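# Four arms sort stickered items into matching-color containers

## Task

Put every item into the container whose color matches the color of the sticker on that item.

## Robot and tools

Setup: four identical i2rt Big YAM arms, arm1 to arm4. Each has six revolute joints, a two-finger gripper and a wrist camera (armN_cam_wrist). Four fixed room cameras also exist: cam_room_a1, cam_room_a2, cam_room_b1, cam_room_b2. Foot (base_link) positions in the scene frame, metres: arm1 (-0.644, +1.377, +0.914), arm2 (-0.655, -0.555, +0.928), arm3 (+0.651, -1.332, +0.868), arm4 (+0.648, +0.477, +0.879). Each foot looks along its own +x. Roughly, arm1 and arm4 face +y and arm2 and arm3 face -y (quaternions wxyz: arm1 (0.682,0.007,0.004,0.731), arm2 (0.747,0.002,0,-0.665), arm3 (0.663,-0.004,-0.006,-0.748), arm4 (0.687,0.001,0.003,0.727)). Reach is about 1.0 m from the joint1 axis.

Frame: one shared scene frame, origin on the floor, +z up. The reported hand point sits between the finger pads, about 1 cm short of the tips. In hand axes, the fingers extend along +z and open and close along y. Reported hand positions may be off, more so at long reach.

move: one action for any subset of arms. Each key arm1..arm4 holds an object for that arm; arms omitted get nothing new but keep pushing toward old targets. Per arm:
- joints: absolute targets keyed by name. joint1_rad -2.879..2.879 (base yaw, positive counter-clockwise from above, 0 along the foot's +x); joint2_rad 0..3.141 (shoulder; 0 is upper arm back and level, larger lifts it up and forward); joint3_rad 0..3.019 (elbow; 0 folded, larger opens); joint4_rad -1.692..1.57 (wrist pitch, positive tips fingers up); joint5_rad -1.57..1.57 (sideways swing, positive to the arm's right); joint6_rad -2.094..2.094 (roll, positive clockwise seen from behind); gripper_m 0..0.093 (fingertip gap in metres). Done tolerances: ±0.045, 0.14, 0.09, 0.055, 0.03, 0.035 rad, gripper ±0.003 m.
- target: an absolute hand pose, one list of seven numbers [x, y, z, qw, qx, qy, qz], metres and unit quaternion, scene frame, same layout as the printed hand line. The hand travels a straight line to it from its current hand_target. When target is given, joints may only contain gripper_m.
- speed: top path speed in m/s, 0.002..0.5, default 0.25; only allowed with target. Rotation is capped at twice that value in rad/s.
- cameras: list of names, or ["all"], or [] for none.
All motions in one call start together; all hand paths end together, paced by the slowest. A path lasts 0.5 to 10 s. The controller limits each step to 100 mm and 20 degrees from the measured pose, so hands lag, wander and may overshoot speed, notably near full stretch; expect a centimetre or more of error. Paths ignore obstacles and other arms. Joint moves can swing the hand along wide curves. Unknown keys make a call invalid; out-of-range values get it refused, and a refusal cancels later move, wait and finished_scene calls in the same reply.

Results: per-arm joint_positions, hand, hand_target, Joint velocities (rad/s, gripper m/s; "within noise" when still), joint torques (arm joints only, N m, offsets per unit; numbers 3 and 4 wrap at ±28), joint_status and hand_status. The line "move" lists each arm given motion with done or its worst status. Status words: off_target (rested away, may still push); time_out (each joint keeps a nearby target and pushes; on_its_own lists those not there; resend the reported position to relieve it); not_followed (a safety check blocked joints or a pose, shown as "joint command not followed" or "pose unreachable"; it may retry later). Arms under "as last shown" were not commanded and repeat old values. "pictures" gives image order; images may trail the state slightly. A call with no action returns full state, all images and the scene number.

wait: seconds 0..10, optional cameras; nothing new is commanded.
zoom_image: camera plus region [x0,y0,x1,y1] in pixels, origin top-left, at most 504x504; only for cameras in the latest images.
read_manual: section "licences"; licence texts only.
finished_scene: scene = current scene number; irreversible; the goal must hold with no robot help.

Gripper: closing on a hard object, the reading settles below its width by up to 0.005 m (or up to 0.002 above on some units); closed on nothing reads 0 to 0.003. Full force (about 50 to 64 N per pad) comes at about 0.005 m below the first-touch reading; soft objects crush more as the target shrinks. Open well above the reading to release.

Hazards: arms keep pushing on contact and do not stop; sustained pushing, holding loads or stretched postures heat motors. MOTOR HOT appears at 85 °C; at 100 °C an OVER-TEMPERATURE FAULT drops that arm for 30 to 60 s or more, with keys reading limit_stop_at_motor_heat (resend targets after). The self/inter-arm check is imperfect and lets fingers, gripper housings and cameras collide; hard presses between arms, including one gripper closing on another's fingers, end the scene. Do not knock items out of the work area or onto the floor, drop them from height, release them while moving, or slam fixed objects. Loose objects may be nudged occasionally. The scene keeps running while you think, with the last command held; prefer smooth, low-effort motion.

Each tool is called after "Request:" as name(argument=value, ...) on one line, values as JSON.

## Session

Request:
move(arm1={"joints": {"joint1_rad": 1.75, "joint2_rad": 1.3, "joint3_rad": 1.624, "joint4_rad": -1.5, "joint5_rad": 0, "joint6_rad": 0}}, arm2={"joints": {"joint1_rad": -1.6, "joint2_rad": 1.3, "joint3_rad": 1.624, "joint4_rad": -1.5, "joint5_rad": 0, "joint6_rad": 0}}, arm3={"joints": {"joint1_rad": 1.6, "joint2_rad": 1.3, "joint3_rad": 1.624, "joint4_rad": -1.5, "joint5_rad": 0, "joint6_rad": 0}}, arm4={"joints": {"joint1_rad": -1.6, "joint2_rad": 1.3, "joint3_rad": 1.624, "joint4_rad": -1.5, "joint5_rad": 0, "joint6_rad": 0}}, cameras=["all"])

Scene clock: 1.90 s.
Joint torques (N m): arm1=[-1.9 -7.47 13.39 0.66 0.09 0.01] | arm2=[0.79 -13.04 11.81 0.95 -0.01 -0.09] | arm3=[1.49 -10.99 10.51 0.46 0.1 -0.11] | arm4=[0.79 -11.58 10.62 0.27 0.05 0.17]
Motor temperatures (°C): arm1=[20 23 28 23 21 21 21] | arm2=[23 24 27 22 22 20 23] | arm3=[24 23 24 23 24 23 23] | arm4=[22 22 24 22 24 21 24]
Heat: arm1: hottest joint3_rad 28 °C; arm2: hottest joint3_rad 27 °C; arm3: hottest joint1_rad 24 °C; arm4: hottest joint3_rad 24 °C.
move: arm1 done; arm2 done; arm3 done; arm4 done
Joint velocities: within noise
arm1.joint_positions: joint1_rad=+1.749 joint2_rad=+1.305 joint3_rad=+1.595 joint4_rad=-1.491 joint5_rad=-0.002 joint6_rad=+0.007 gripper_m=+0.09398
arm1.joint_status: all done
arm1.hand: x=-1.0676 y=+1.2681 z=+1.3123 quat_wxyz=(+0.022, +0.974, +0.118, -0.190) (m; scene frame)
arm1.hand_target: x=-1.0673 y=+1.2679 z=+1.3266 quat_wxyz=(+0.022, +0.972, +0.122, -0.202) (m; scene frame)
arm1.hand_status: not commanded
arm2.joint_positions: joint1_rad=-1.602 joint2_rad=+1.315 joint3_rad=+1.614 joint4_rad=-1.487 joint5_rad=+0.000 joint6_rad=+0.015 gripper_m=+0.09399
arm2.joint_status: all done
arm2.hand: x=-1.1035 y=-0.5946 z=+1.3239 quat_wxyz=(-0.008, -0.981, -0.035, +0.189) (m; scene frame)
arm2.hand_target: x=-1.0976 y=-0.5950 z=+1.3336 quat_wxyz=(-0.007, -0.980, -0.043, +0.195) (m; scene frame)
arm2.hand_status: not commanded
arm3.joint_positions: joint1_rad=+1.596 joint2_rad=+1.298 joint3_rad=+1.609 joint4_rad=-1.492 joint5_rad=-0.001 joint6_rad=+0.006 gripper_m=+0.09398
arm3.joint_status: all done
arm3.hand: x=+1.0914 y=-1.3688 z=+1.2696 quat_wxyz=(-0.194, -0.048, -0.980, +0.015) (m; scene frame)
arm3.hand_target: x=+1.0921 y=-1.3671 z=+1.2746 quat_wxyz=(-0.197, -0.044, -0.979, +0.016) (m; scene frame)
arm3.hand_status: not commanded
arm4.joint_positions: joint1_rad=-1.603 joint2_rad=+1.302 joint3_rad=+1.596 joint4_rad=-1.489 joint5_rad=+0.000 joint6_rad=-0.012 gripper_m=+0.09398
arm4.joint_status: all done
arm4.hand: x=+1.0930 y=+0.4891 z=+1.2705 quat_wxyz=(-0.184, +0.018, -0.983, +0.001) (m; scene frame)
arm4.hand_target: x=+1.0932 y=+0.4904 z=+1.2831 quat_wxyz=(-0.194, +0.014, -0.981, -0.001) (m; scene frame)
arm4.hand_status: not commanded
pictures: arm1_cam_wrist, arm2_cam_wrist, arm3_cam_wrist, arm4_cam_wrist, cam_room_a1, cam_room_a2, cam_room_b1, cam_room_b2
Images, in order (width x height): arm1_cam_wrist 672x504, arm2_cam_wrist 672x504, arm3_cam_wrist 672x504, arm4_cam_wrist 672x504, cam_room_a1 672x504, cam_room_a2 672x504, cam_room_b1 672x504, cam_room_b2 672x504.

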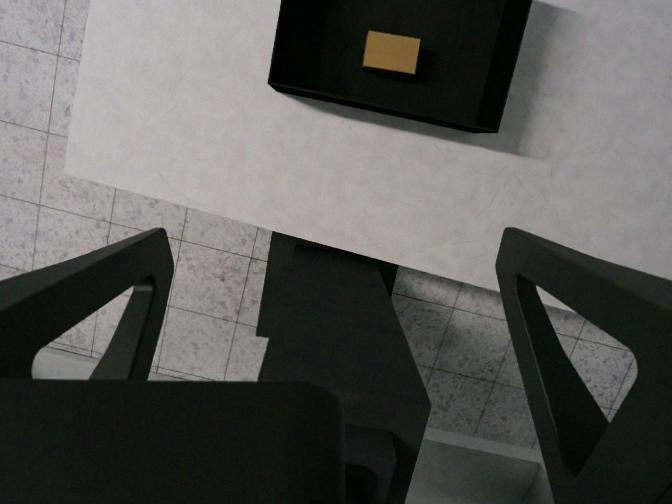

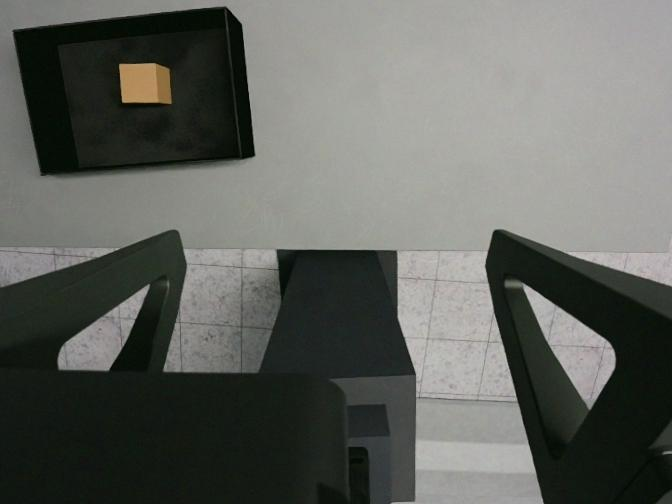

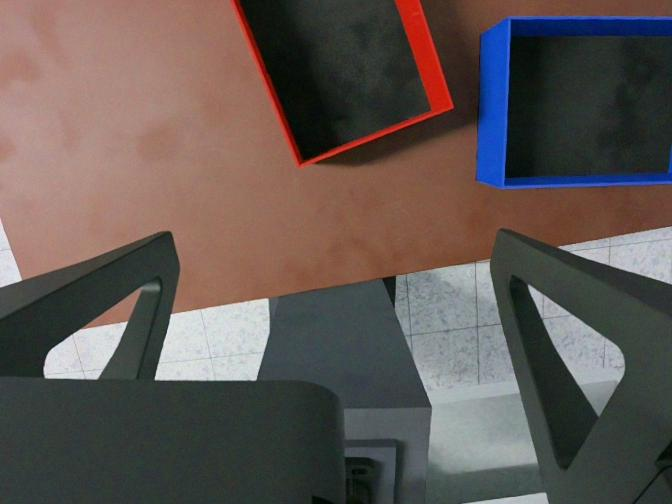

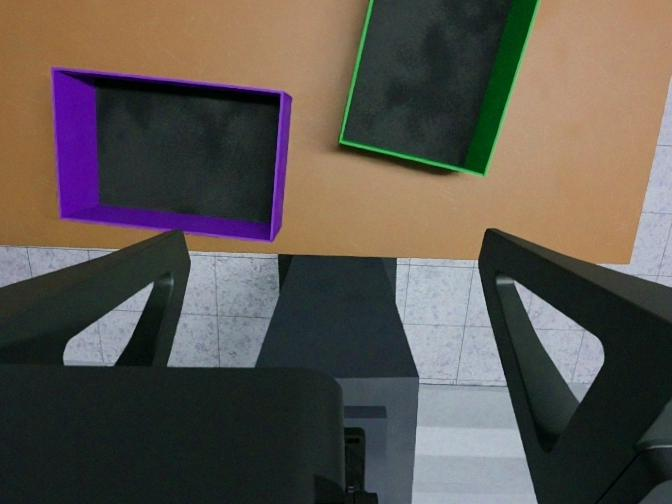

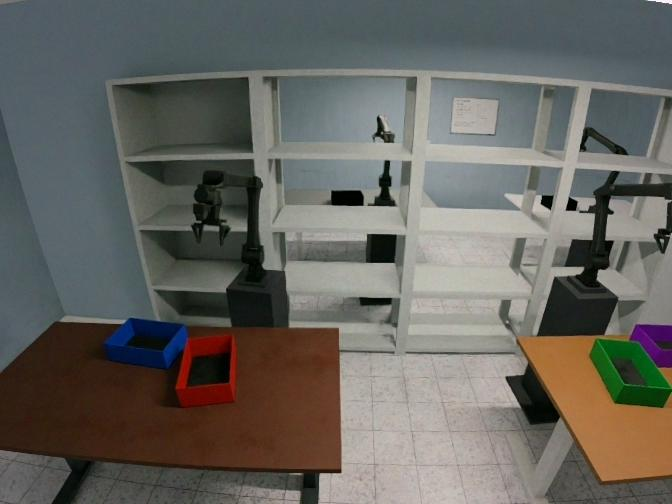

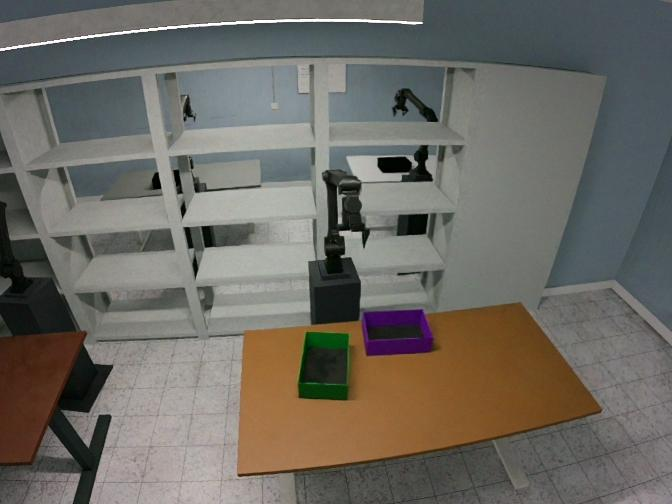

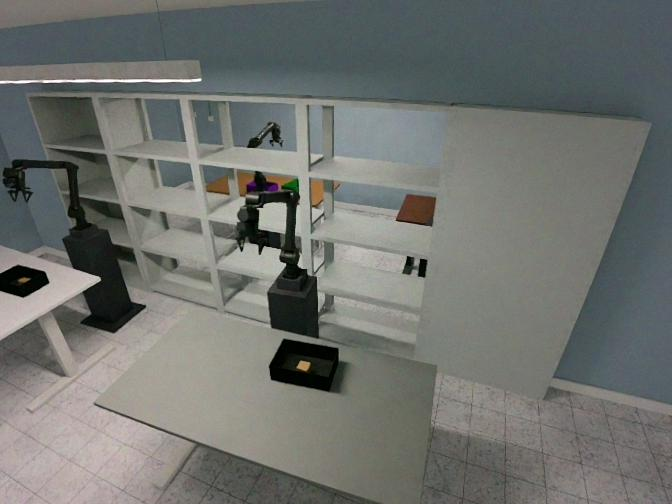

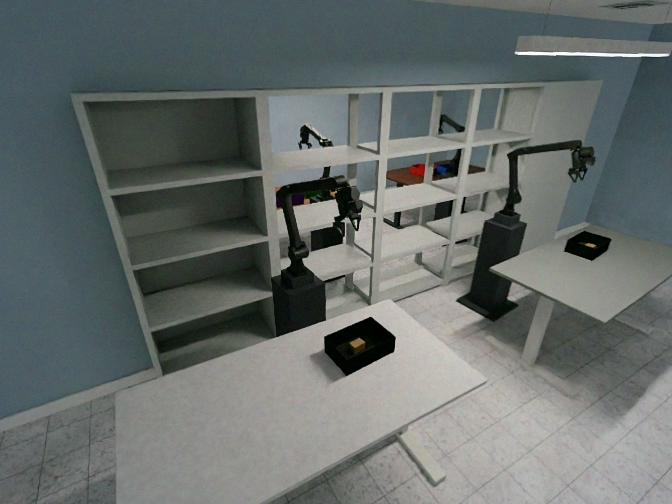

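Request:
zoom_image(camera="cam_room_b1", region=[255, 325, 355, 400])

Request:
zoom_image(camera="cam_room_b2", region=[310, 305, 410, 380])

Request:
zoom_image(camera="cam_room_b1", region=[0, 250, 70, 310])

Request:
zoom_image(camera="cam_room_b2", region=[550, 220, 630, 270])

Request:
zoom_image(camera="arm2_cam_wrist", region=[90, 40, 200, 130])

Request:
zoom_image(camera="arm1_cam_wrist", region=[330, 0, 460, 100])

Scaled by 5.040.

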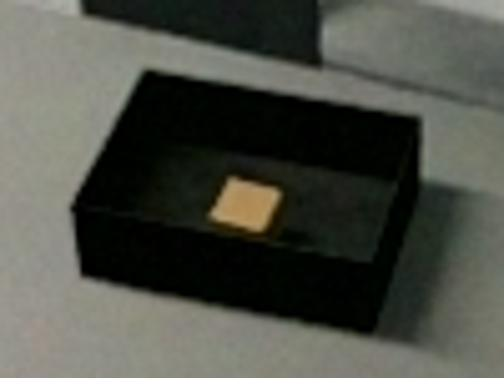

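Scaled by 5.040.

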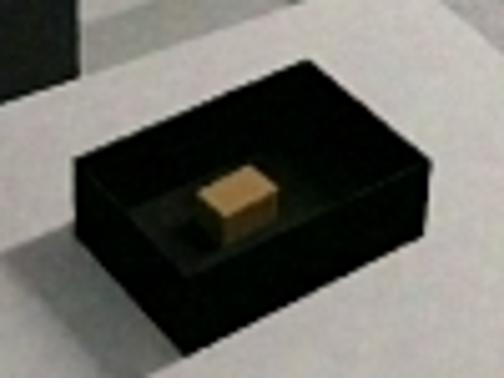

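Scaled by 7.200.

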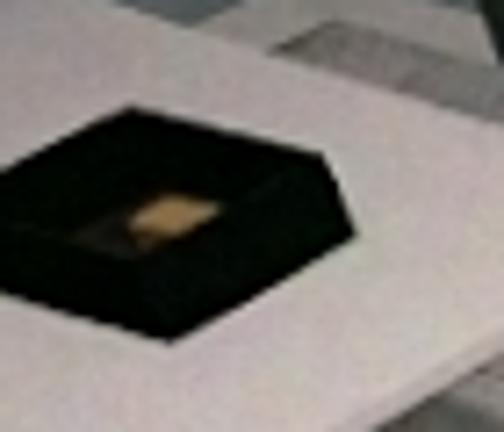

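Scaled by 6.300.

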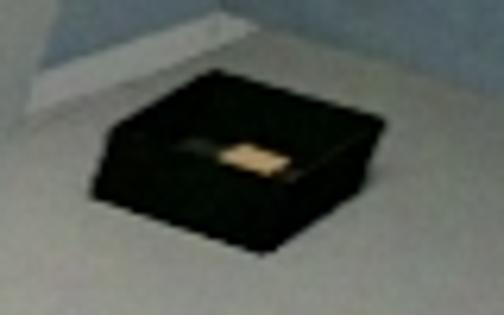

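Scaled by 4.582.

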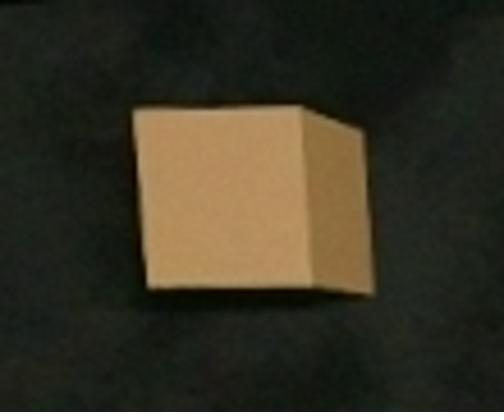

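Scaled by 3.877.

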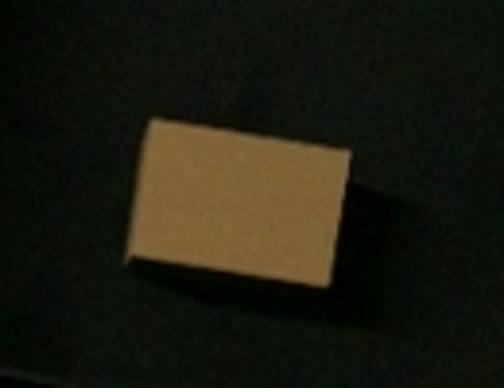

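Request:
move(arm1={"target": [-1.250, 1.301, 0.89, 0, -0.7484, 0.6633, 0], "joints": {"gripper_m": 0.068}}, arm2={"target": [-1.214, -0.881, 0.89, 0, -0.9986, -0.0523, 0], "joints": {"gripper_m": 0.086}}, arm3={"joints": {"joint1_rad": -1.987, "joint2_rad": 0.8, "joint3_rad": 1.15, "joint4_rad": -1.2, "gripper_m": 0.09}}, arm4={"joints": {"joint1_rad": 0.902, "joint2_rad": 0.8, "joint3_rad": 1.15, "joint4_rad": -1.2, "gripper_m": 0.09}}, cameras=["arm1_cam_wrist", "arm2_cam_wrist"])

Scene clock: 53.23 s.
Joint torques (N m): arm1=[-2.84 -16.67 13.45 0.35 0.05 0.12] | arm2=[1.14 -21.54 13.49 0.5 -0.12 0.21] | arm3=[0.67 -4.48 9.28 1.63 -0.06 -0.1] | arm4=[0.97 -3.14 9.11 1.48 0.19 0.17]
Motor temperatures (°C): arm1=[20 24 33 23 21 21 21] | arm2=[23 25 31 22 22 20 23] | arm3=[24 24 28 23 24 23 23] | arm4=[22 22 32 22 24 21 24]
Heat: arm1: hottest joint3_rad 33 °C; arm2: hottest joint3_rad 31 °C; arm3: hottest joint3_rad 28 °C; arm4: hottest joint3_rad 32 °C.
move: arm1 off_target; arm2 off_target; arm3 done; arm4 done
Joint velocities: within noise
arm1.joint_positions: joint1_rad=+1.635 joint2_rad=+2.142 joint3_rad=+1.558 joint4_rad=-1.054 joint5_rad=-0.004 joint6_rad=+1.567 gripper_m=+0.06806
arm1.joint_status: all done
arm1.hand: x=-1.2250 y=+1.2994 z=+0.8774 quat_wxyz=(-0.020, +0.754, -0.657, +0.017) (m; scene frame)
arm1.hand_target: x=-1.2489 y=+1.3012 z=+0.8908 quat_wxyz=(+0.000, +0.748, -0.663, +0.000) (m; scene frame)
arm1.hand_status: off_target (0.028 m and 3.1 deg from the pose sent, 0.461 m and 98.8 deg at the start)
arm2.joint_positions: joint1_rad=-1.165 joint2_rad=+2.200 joint3_rad=+1.695 joint4_rad=-1.082 joint5_rad=+0.001 joint6_rad=+0.409 gripper_m=+0.08610
arm2.joint_status: all done
arm2.hand: x=-1.2009 y=-0.8692 z=+0.8897 quat_wxyz=(+0.006, -0.998, -0.057, -0.008) (m; scene frame)
arm2.hand_target: x=-1.2134 y=-0.8806 z=+0.8903 quat_wxyz=(+0.000, -0.999, -0.052, +0.000) (m; scene frame)
arm2.hand_status: off_target (0.018 m and 1.3 deg from the pose sent, 0.531 m and 21.9 deg at the start)
arm3.joint_positions: joint1_rad=-1.977 joint2_rad=+0.810 joint3_rad=+1.153 joint4_rad=-1.208 joint5_rad=+0.002 joint6_rad=+0.004 gripper_m=+0.09006
arm3.joint_status: all done
arm3.hand: x=+0.3653 y=-1.1592 z=+1.2562 quat_wxyz=(+0.084, -0.906, +0.249, +0.331) (m; scene frame)
arm3.hand_target: x=+0.3679 y=-1.1574 z=+1.2589 quat_wxyz=(+0.088, -0.903, +0.250, +0.338) (m; scene frame)
arm3.hand_status: not commanded
arm4.joint_positions: joint1_rad=+0.900 joint2_rad=+0.801 joint3_rad=+1.148 joint4_rad=-1.213 joint5_rad=-0.003 joint6_rad=-0.011 gripper_m=+0.09012
arm4.joint_status: all done
arm4.hand: x=+0.3824 y=+0.6671 z=+1.2702 quat_wxyz=(-0.102, +0.896, -0.279, -0.330) (m; scene frame)
arm4.hand_target: x=+0.3806 y=+0.6683 z=+1.2740 quat_wxyz=(-0.104, +0.892, -0.283, -0.338) (m; scene frame)
arm4.hand_status: not commanded
pictures: arm1_cam_wrist, arm2_cam_wrist
Images, in order (width x height): arm1_cam_wrist 672x504, arm2_cam_wrist 672x504.

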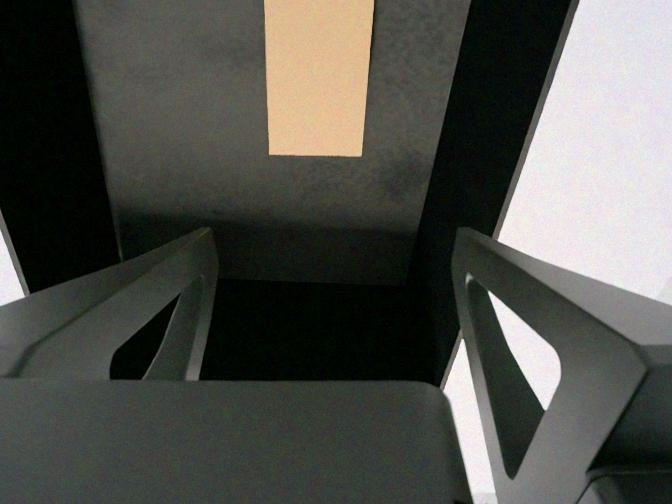

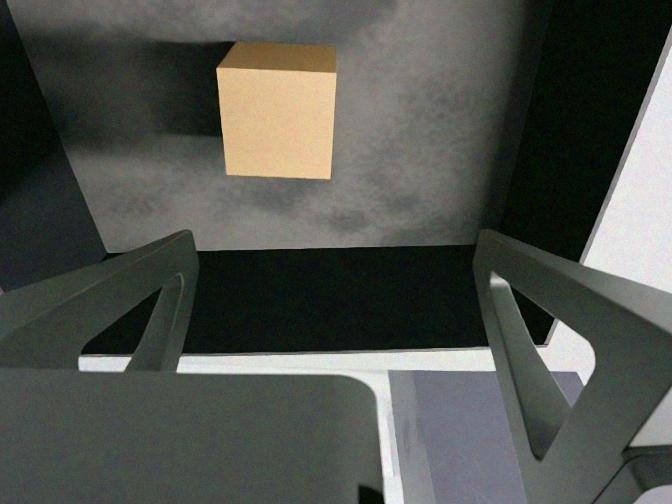

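Request:
move(arm1={"target": [-1.253, 1.321, 0.775, 0, -0.7484, 0.6633, 0], "speed": 0.15}, arm2={"target": [-1.209, -0.907, 0.770, 0, -0.9992, -0.0393, 0], "speed": 0.15}, cameras=["arm1_cam_wrist", "arm2_cam_wrist"])

Scene clock: 72.93 s.
Joint torques (N m): arm1=[-2.55 -18.02 10.09 0.9 0.11 -0.04] | arm2=[1.26 -22.18 12.07 1.16 -0.11 0.22] | arm3=[0.67 -4.42 9.28 1.68 -0.06 -0.09] | arm4=[0.91 -3.78 9.14 1.47 0.2 0.14]
Motor temperatures (°C): arm1=[20 24 35 23 21 21 21] | arm2=[23 27 34 22 22 20 23] | arm3=[24 23 27 23 24 23 23] | arm4=[22 22 31 22 24 21 24]
Heat: arm1: hottest joint3_rad 35 °C; arm2: hottest joint3_rad 34 °C; arm3: hottest joint3_rad 27 °C; arm4: hottest joint3_rad 31 °C.
move: arm1 off_target; arm2 off_target
Joint velocities: within noise
arm1.joint_positions: joint1_rad=+1.604 joint2_rad=+2.324 joint3_rad=+1.558 joint4_rad=-0.853 joint5_rad=-0.004 joint6_rad=+1.551 gripper_m=+0.06806
arm1.joint_status: not commanded
arm1.hand: x=-1.2366 y=+1.3168 z=+0.7710 quat_wxyz=(-0.012, +0.749, -0.663, +0.011) (m; scene frame)
arm1.hand_target: x=-1.2526 y=+1.3211 z=+0.7755 quat_wxyz=(+0.000, +0.748, -0.663, +0.000) (m; scene frame)
arm1.hand_status: off_target (0.017 m and 1.9 deg from the pose sent, 0.108 m and 3.1 deg at the start)
arm2.joint_positions: joint1_rad=-1.128 joint2_rad=+2.400 joint3_rad=+1.725 joint4_rad=-0.920 joint5_rad=+0.001 joint6_rad=+0.473 gripper_m=+0.08610
arm2.joint_status: not commanded
arm2.hand: x=-1.1966 y=-0.8938 z=+0.7755 quat_wxyz=(+0.008, -0.999, -0.044, -0.011) (m; scene frame)
arm2.hand_target: x=-1.2082 y=-0.9067 z=+0.7706 quat_wxyz=(+0.000, -0.999, -0.039, +0.000) (m; scene frame)
arm2.hand_status: off_target (0.019 m and 1.7 deg from the pose sent, 0.126 m and 2.4 deg at the start)
arm3, arm4: as last shown
pictures: arm1_cam_wrist, arm2_cam_wrist
Images, in order (width x height): arm1_cam_wrist 672x504, arm2_cam_wrist 672x504.

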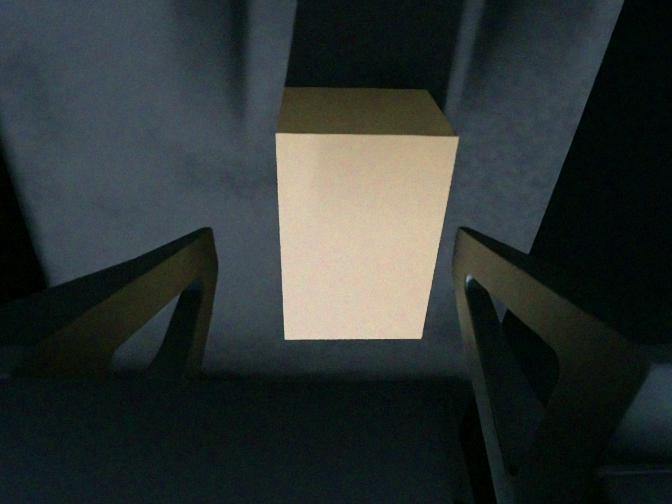

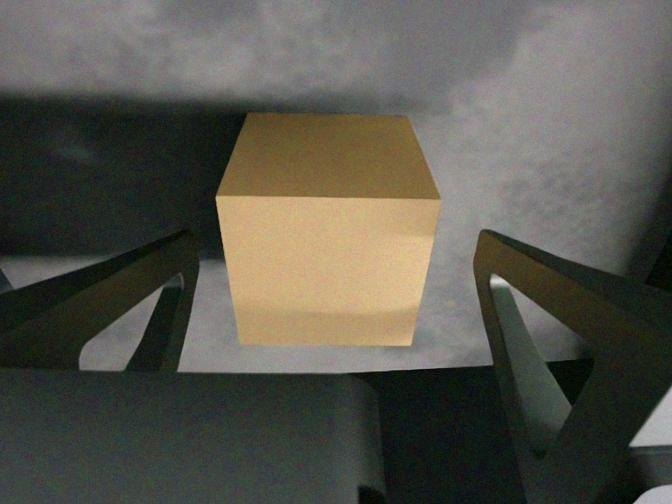

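Request:
move(arm1={"target": [-1.241, 1.324, 0.736, 0, -0.7484, 0.6633, 0], "speed": 0.1}, arm2={"target": [-1.206, -0.904, 0.738, 0, -0.9992, -0.0393, 0], "speed": 0.1}, cameras=["arm1_cam_wrist", "arm2_cam_wrist"])

Scene clock: 86.20 s.
Joint torques (N m): arm1=[-2.73 -14.45 6.37 1.89 0.1 -0.06] | arm2=[1.14 -22.36 11.33 1.16 -0.1 0.2] | arm3=[0.62 -4.54 9.25 1.61 -0.06 -0.09] | arm4=[1.03 -3.02 9.09 1.43 0.2 0.16]
Motor temperatures (°C): arm1=[20 24 35 23 21 21 21] | arm2=[23 27 33 22 22 20 23] | arm3=[24 23 27 23 24 23 23] | arm4=[22 22 31 22 24 21 24]
Heat: arm1: hottest joint3_rad 35 °C; arm2: hottest joint3_rad 33 °C; arm3: hottest joint3_rad 27 °C; arm4: hottest joint3_rad 31 °C.
move: arm1 off_target; arm2 off_target
Joint velocities: within noise
arm1.joint_positions: joint1_rad=+1.603 joint2_rad=+2.325 joint3_rad=+1.557 joint4_rad=-0.796 joint5_rad=-0.004 joint6_rad=+1.548 gripper_m=+0.06806
arm1.joint_status: not commanded
arm1.hand: x=-1.2496 y=+1.3162 z=+0.7696 quat_wxyz=(+0.008, +0.749, -0.662, -0.007) (m; scene frame)
arm1.hand_target: x=-1.2394 y=+1.3238 z=+0.7376 quat_wxyz=(+0.000, +0.748, -0.663, +0.000) (m; scene frame)
arm1.hand_status: off_target (0.036 m and 1.2 deg from the pose sent, 0.036 m and 1.9 deg at the start)
arm2.joint_positions: joint1_rad=-1.128 joint2_rad=+2.446 joint3_rad=+1.725 joint4_rad=-0.868 joint5_rad=+0.001 joint6_rad=+0.473 gripper_m=+0.08610
arm2.joint_status: not commanded
arm2.hand: x=-1.1960 y=-0.8934 z=+0.7468 quat_wxyz=(+0.007, -0.999, -0.044, -0.009) (m; scene frame)
arm2.hand_target: x=-1.2053 y=-0.9037 z=+0.7384 quat_wxyz=(+0.000, -0.999, -0.039, +0.000) (m; scene frame)
arm2.hand_status: off_target (0.017 m and 1.3 deg from the pose sent, 0.040 m and 1.7 deg at the start)
arm3, arm4: as last shown
pictures: arm1_cam_wrist, arm2_cam_wrist
Images, in order (width x height): arm1_cam_wrist 672x504, arm2_cam_wrist 672x504.

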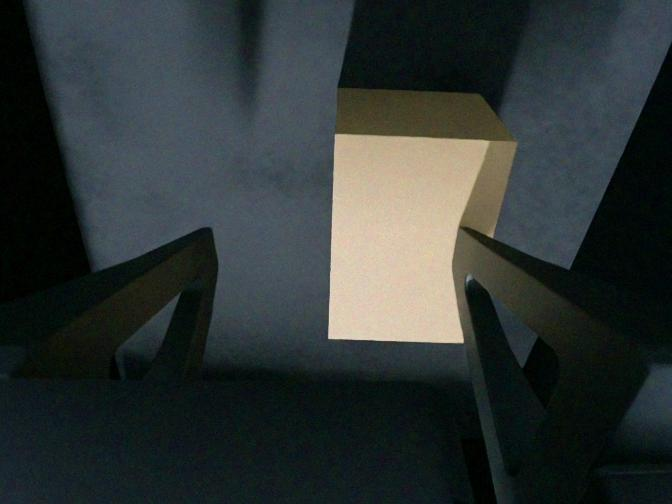

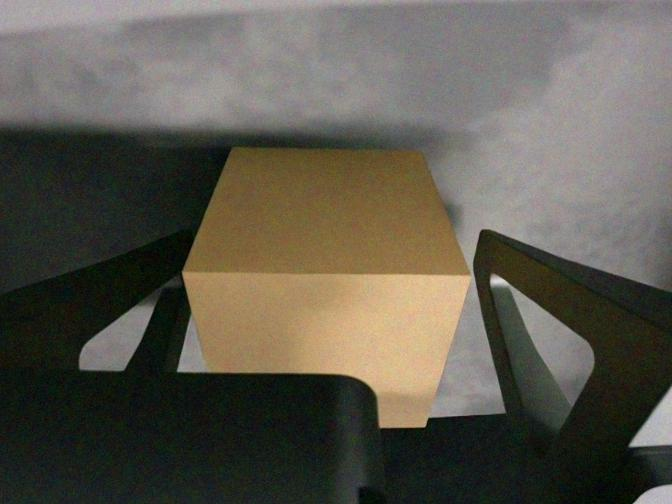

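Request:
move(arm1={"target": [-1.228, 1.325, 0.815, 0, -0.7484, 0.6633, 0], "speed": 0.15}, arm2={"joints": {"gripper_m": 0.042}}, cameras=["arm1_cam_wrist"])

Scene clock: 103.77 s.
Joint torques (N m): arm1=[-2.84 -18.49 8.29 -0.08 0.09 -0.05] | arm2=[1.14 -22.18 11.3 1.1 -0.05 0.19] | arm3=[0.67 -4.42 9.29 1.59 -0.06 -0.1] | arm4=[0.79 -3.43 9.22 1.35 0.22 0.12]
Motor temperatures (°C): arm1=[20 25 33 23 21 21 21] | arm2=[23 27 33 22 22 20 23] | arm3=[24 23 28 23 24 23 23] | arm4=[22 22 32 22 24 21 24]
Heat: arm1: hottest joint3_rad 33 °C; arm2: hottest joint3_rad 33 °C; arm3: hottest joint3_rad 28 °C; arm4: hottest joint3_rad 32 °C.
move: arm1 off_target; arm2 off_target
Joint velocities: within noise
arm1.joint_positions: joint1_rad=+1.603 joint2_rad=+2.226 joint3_rad=+1.482 joint4_rad=-0.852 joint5_rad=-0.004 joint6_rad=+1.548 gripper_m=+0.06805
arm1.joint_status: not commanded
arm1.hand: x=-1.2234 y=+1.3189 z=+0.8055 quat_wxyz=(-0.004, +0.749, -0.662, +0.003) (m; scene frame)
arm1.hand_target: x=-1.2279 y=+1.3250 z=+0.8149 quat_wxyz=(+0.000, +0.748, -0.663, +0.000) (m; scene frame)
arm1.hand_status: off_target (0.012 m and 0.6 deg from the pose sent, 0.051 m and 1.2 deg at the start)
arm2.joint_positions: joint1_rad=-1.128 joint2_rad=+2.446 joint3_rad=+1.725 joint4_rad=-0.867 joint5_rad=+0.000 joint6_rad=+0.473 gripper_m=+0.05310
arm2.joint_status: gripper_m off_target (ended at +0.05313, target +0.04200)
arm2.hand: x=-1.1962 y=-0.8937 z=+0.7468 quat_wxyz=(+0.006, -0.999, -0.043, -0.008) (m; scene frame)
arm2.hand_target: x=-1.2052 y=-0.9037 z=+0.7384 quat_wxyz=(+0.000, -0.999, -0.039, +0.000) (m; scene frame)
arm2.hand_status: not commanded
arm3, arm4: as last shown
pictures: arm1_cam_wrist
Images, in order (width x height): arm1_cam_wrist 672x504.

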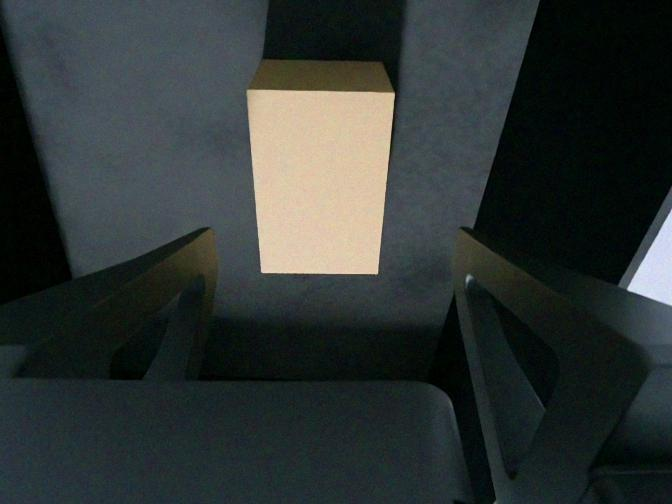

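Request:
move(arm1={"joints": {"joint2_rad": 2.335, "joint3_rad": 1.51, "joint4_rad": -0.72}}, cameras=["arm1_cam_wrist"])

Scene clock: 113.57 s.
Joint torques (N m): arm1=[-2.96 -18.73 9.18 0.79 0.11 -0.06] | arm2=[1.08 -22.01 11.36 1.11 -0.05 0.19] | arm3=[0.56 -4.42 9.33 1.65 -0.07 -0.1] | arm4=[0.73 -3.14 9.09 1.52 0.17 0.13]
Motor temperatures (°C): arm1=[20 26 32 23 21 21 21] | arm2=[23 27 33 22 22 20 23] | arm3=[24 23 28 23 24 23 23] | arm4=[22 22 32 22 24 21 24]
Heat: arm1: hottest joint3_rad 32 °C; arm2: hottest joint3_rad 33 °C; arm3: hottest joint3_rad 28 °C; arm4: hottest joint3_rad 32 °C.
move: arm1 done
Joint velocities: within noise
arm1.joint_positions: joint1_rad=+1.603 joint2_rad=+2.345 joint3_rad=+1.483 joint4_rad=-0.730 joint5_rad=-0.004 joint6_rad=+1.547 gripper_m=+0.06805
arm1.joint_status: all done
arm1.hand: x=-1.2221 y=+1.3193 z=+0.7389 quat_wxyz=(-0.002, +0.750, -0.662, +0.002) (m; scene frame)
arm1.hand_target: x=-1.2424 y=+1.3239 z=+0.7516 quat_wxyz=(+0.015, +0.748, -0.663, -0.014) (m; scene frame)
arm1.hand_status: not commanded
arm2, arm3, arm4: as last shown
pictures: arm1_cam_wrist
Images, in order (width x height): arm1_cam_wrist 672x504.

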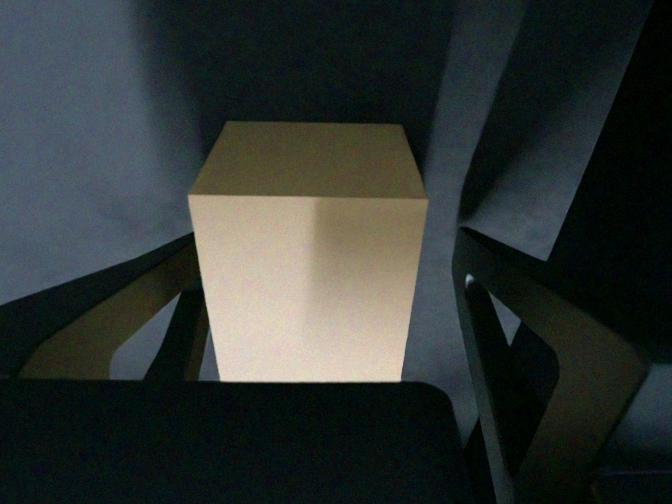

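Request:
move(arm1={"joints": {"gripper_m": 0.034}}, arm2={"target": [-1.15, -0.85, 1.10, 0, -0.9992, -0.0393, 0], "speed": 0.25})

Request:
move(arm1={"target": [-1.18, 1.31, 1.10, 0, -0.7484, 0.6633, 0], "speed": 0.25}, arm2={"joints": {"joint1_rad": -1.6, "joint2_rad": 0.8, "joint3_rad": 1.3, "joint4_rad": 0.2, "joint5_rad": 0, "joint6_rad": 0}}, cameras=["arm1_cam_wrist", "cam_room_b1", "cam_room_b2"])

Request:
zoom_image(camera="cam_room_b1", region=[220, 140, 360, 260])

Scene clock: 121.47 s.
Joint torques (N m): arm1=[-2.84 -18.43 9.24 0.62 0.11 -0.08] | arm2=[-0.03 -20.54 14.61 0.1 -0.03 -0.05] | arm3=[0.5 -4.42 9.26 1.68 -0.06 -0.1] | arm4=[0.85 -3.49 9.09 1.46 0.16 0.15]
Motor temperatures (°C): arm1=[20 26 32 23 21 21 21] | arm2=[23 27 33 22 22 20 24] | arm3=[24 23 28 23 24 23 23] | arm4=[22 22 32 22 24 21 24]
Heat: arm1: hottest joint3_rad 32 °C; arm2: hottest joint3_rad 33 °C; arm3: hottest joint3_rad 28 °C; arm4: hottest joint3_rad 32 °C.
move: arm1 off_target; arm2 off_target
Joint velocities: within noise
arm1.joint_positions: joint1_rad=+1.603 joint2_rad=+2.345 joint3_rad=+1.483 joint4_rad=-0.729 joint5_rad=-0.004 joint6_rad=+1.547 gripper_m=+0.04395
arm1.joint_status: gripper_m off_target (ended at +0.04398, target +0.03400)
arm1.hand: x=-1.2223 y=+1.3193 z=+0.7388 quat_wxyz=(-0.002, +0.750, -0.662, +0.002) (m; scene frame)
arm1.hand_target: x=-1.2423 y=+1.3239 z=+0.7516 quat_wxyz=(+0.015, +0.748, -0.663, -0.014) (m; scene frame)
arm1.hand_status: not commanded
arm2.joint_positions: joint1_rad=-1.142 joint2_rad=+1.862 joint3_rad=+1.673 joint4_rad=-1.417 joint5_rad=+0.000 joint6_rad=+0.471 gripper_m=+0.05310
arm2.joint_status: not commanded
arm2.hand: x=-1.1359 y=-0.8470 z=+1.0801 quat_wxyz=(+0.010, -0.999, -0.037, -0.017) (m; scene frame)
arm2.hand_target: x=-1.1492 y=-0.8494 z=+1.1000 quat_wxyz=(+0.000, -0.999, -0.039, +0.000) (m; scene frame)
arm2.hand_status: off_target (0.025 m and 2.3 deg from the pose sent, 0.359 m and 1.2 deg at the start)
arm3, arm4: as last shown
pictures: none

Scene clock: 123.57 s.
Joint torques (N m): arm1=[-0.85 -14.51 14.43 0.01 0.08 0.12] | arm2=[0.79 -3.14 10.29 2.76 -0.07 -0.08] | arm3=[0.62 -4.42 9.25 1.66 -0.07 -0.1] | arm4=[0.85 -2.96 9.07 1.44 0.19 0.11]
Motor temperatures (°C): arm1=[20 26 32 23 21 21 21] | arm2=[23 27 33 22 22 20 24] | arm3=[24 23 28 23 24 23 23] | arm4=[22 22 32 22 24 21 24]
Heat: arm1: hottest joint3_rad 32 °C; arm2: hottest joint3_rad 33 °C; arm3: hottest joint3_rad 28 °C; arm4: hottest joint3_rad 32 °C.
move: arm1 off_target; arm2 done
Joint velocities: within noise
arm1.joint_positions: joint1_rad=+1.614 joint2_rad=+1.789 joint3_rad=+1.580 joint4_rad=-1.418 joint5_rad=-0.004 joint6_rad=+1.565 gripper_m=+0.04395
arm1.joint_status: not commanded
arm1.hand: x=-1.1677 y=+1.3173 z=+1.0809 quat_wxyz=(-0.015, +0.747, -0.664, +0.013) (m; scene frame)
arm1.hand_target: x=-1.1791 y=+1.3101 z=+1.1000 quat_wxyz=(+0.000, +0.748, -0.663, +0.000) (m; scene frame)
arm1.hand_status: off_target (0.024 m and 2.3 deg from the pose sent, 0.364 m and 0.4 deg at the start)
arm2.joint_positions: joint1_rad=-1.601 joint2_rad=+0.799 joint3_rad=+1.302 joint4_rad=+0.178 joint5_rad=+0.002 joint6_rad=+0.014 gripper_m=+0.05311
arm2.joint_status: all done
arm2.hand: x=-0.9895 y=-0.5859 z=+1.7169 quat_wxyz=(-0.044, -0.431, -0.016, +0.901) (m; scene frame)
arm2.hand_target: x=-0.9872 y=-0.5865 z=+1.7197 quat_wxyz=(-0.039, -0.422, -0.020, +0.905) (m; scene frame)
arm2.hand_status: not commanded
arm3, arm4: as last shown
pictures: arm1_cam_wrist, cam_room_b1, cam_room_b2
Images, in order (width x height): arm1_cam_wrist 672x504, cam_room_b1 672x504, cam_room_b2 672x504.

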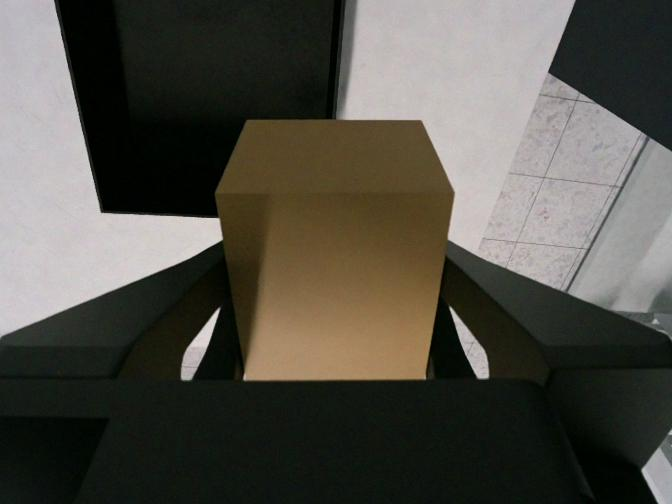

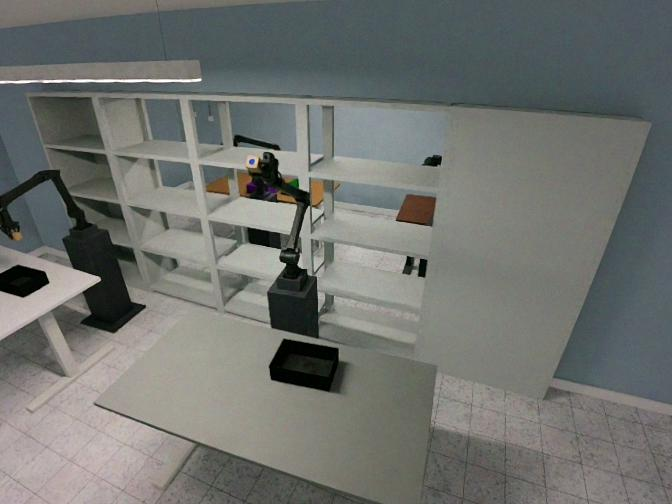

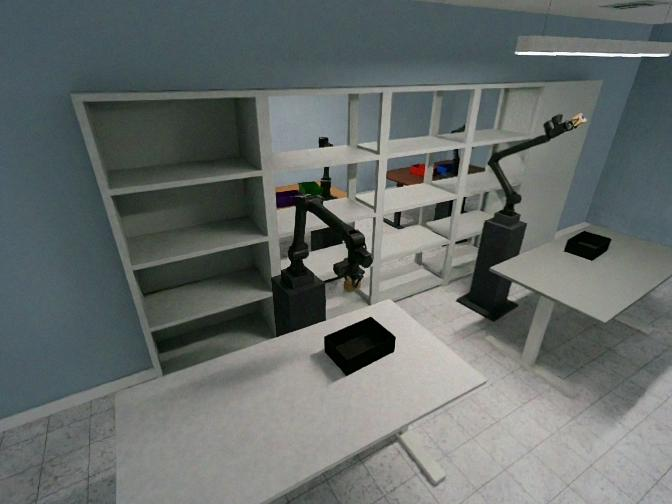

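Scaled by 3.600.

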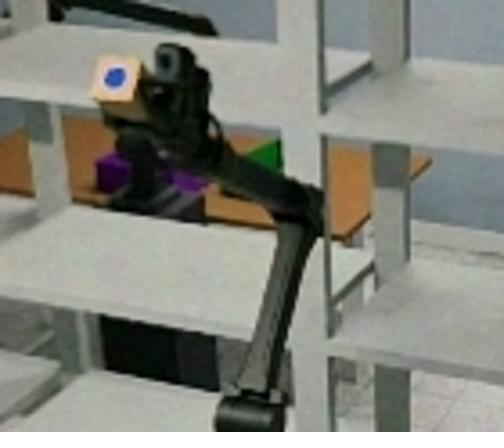

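Request:
move(arm1={"joints": {"joint1_rad": 1.5, "joint2_rad": 0.8, "joint3_rad": 1.3, "joint4_rad": 0.2, "joint5_rad": 0, "joint6_rad": 0}}, arm2={"joints": {"joint1_rad": 0.919, "joint2_rad": 0.8, "joint3_rad": 1.3, "joint4_rad": -1.4, "joint5_rad": 0, "joint6_rad": 0}}, cameras=["cam_room_b1", "cam_room_b2"])

Request:
zoom_image(camera="cam_room_b2", region=[220, 100, 420, 260])

Scene clock: 131.13 s.
Joint torques (N m): arm1=[-1.08 -0.03 11.73 2.02 0 -0.03] | arm2=[0.91 -3.84 10.54 1.52 0.14 -0.06] | arm3=[0.62 -4.42 9.28 1.65 -0.06 -0.1] | arm4=[0.91 -2.84 9.18 1.43 0.2 0.15]
Motor temperatures (°C): arm1=[20 26 34 23 21 21 22] | arm2=[23 27 33 22 22 20 24] | arm3=[24 23 28 23 24 23 23] | arm4=[22 22 32 22 24 21 24]
Heat: arm1: hottest joint3_rad 34 °C; arm2: hottest joint3_rad 33 °C; arm3: hottest joint3_rad 28 °C; arm4: hottest joint3_rad 32 °C.
move: arm1 done; arm2 done
Joint velocities: within noise
arm1.joint_positions: joint1_rad=+1.492 joint2_rad=+0.801 joint3_rad=+1.283 joint4_rad=+0.182 joint5_rad=+0.001 joint6_rad=+0.008 gripper_m=+0.04395
arm1.joint_status: all done
arm1.hand: x=-0.9723 y=+1.3792 z=+1.6990 quat_wxyz=(-0.002, +0.431, -0.003, -0.902) (m; scene frame)
arm1.hand_target: x=-0.9630 y=+1.3764 z=+1.7115 quat_wxyz=(-0.002, +0.415, +0.001, -0.910) (m; scene frame)
arm1.hand_status: not commanded
arm2.joint_positions: joint1_rad=+0.915 joint2_rad=+0.806 joint3_rad=+1.301 joint4_rad=-1.388 joint5_rad=-0.004 joint6_rad=+0.012 gripper_m=+0.05309
arm2.joint_status: all done
arm2.hand: x=-0.3980 y=-0.7106 z=+1.3670 quat_wxyz=(-0.322, -0.256, -0.908, +0.083) (m; scene frame)
arm2.hand_target: x=-0.4015 y=-0.7081 z=+1.3665 quat_wxyz=(-0.318, -0.250, -0.911, +0.085) (m; scene frame)
arm2.hand_status: not commanded
arm3, arm4: as last shown
pictures: cam_room_b1, cam_room_b2
Images, in order (width x height): cam_room_b1 672x504, cam_room_b2 672x504.

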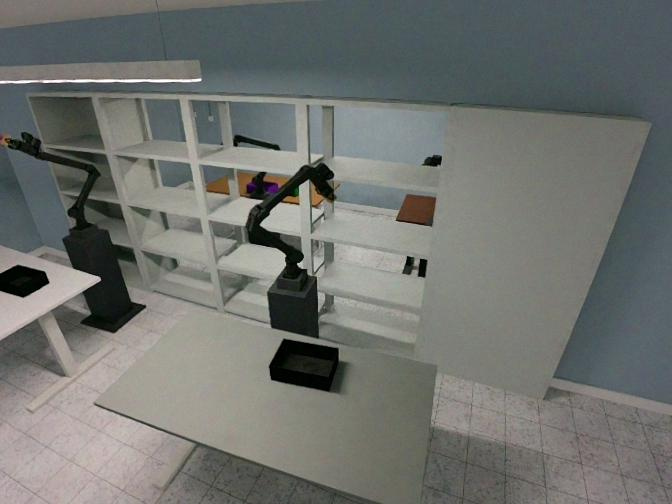

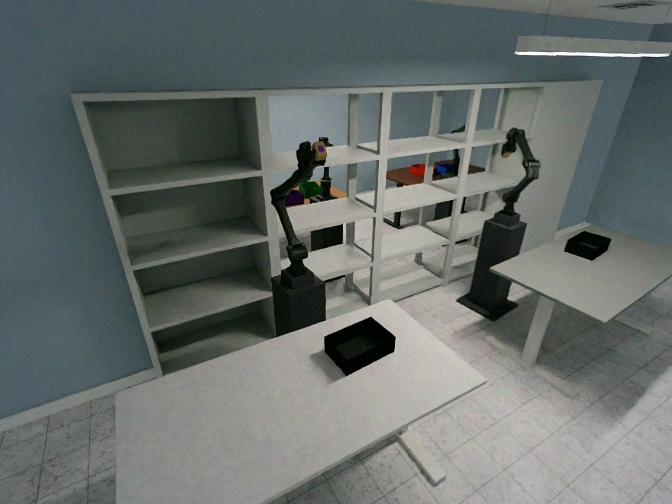

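Scaled by 2.520.

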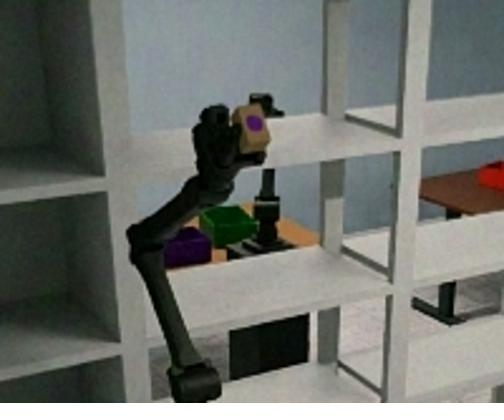

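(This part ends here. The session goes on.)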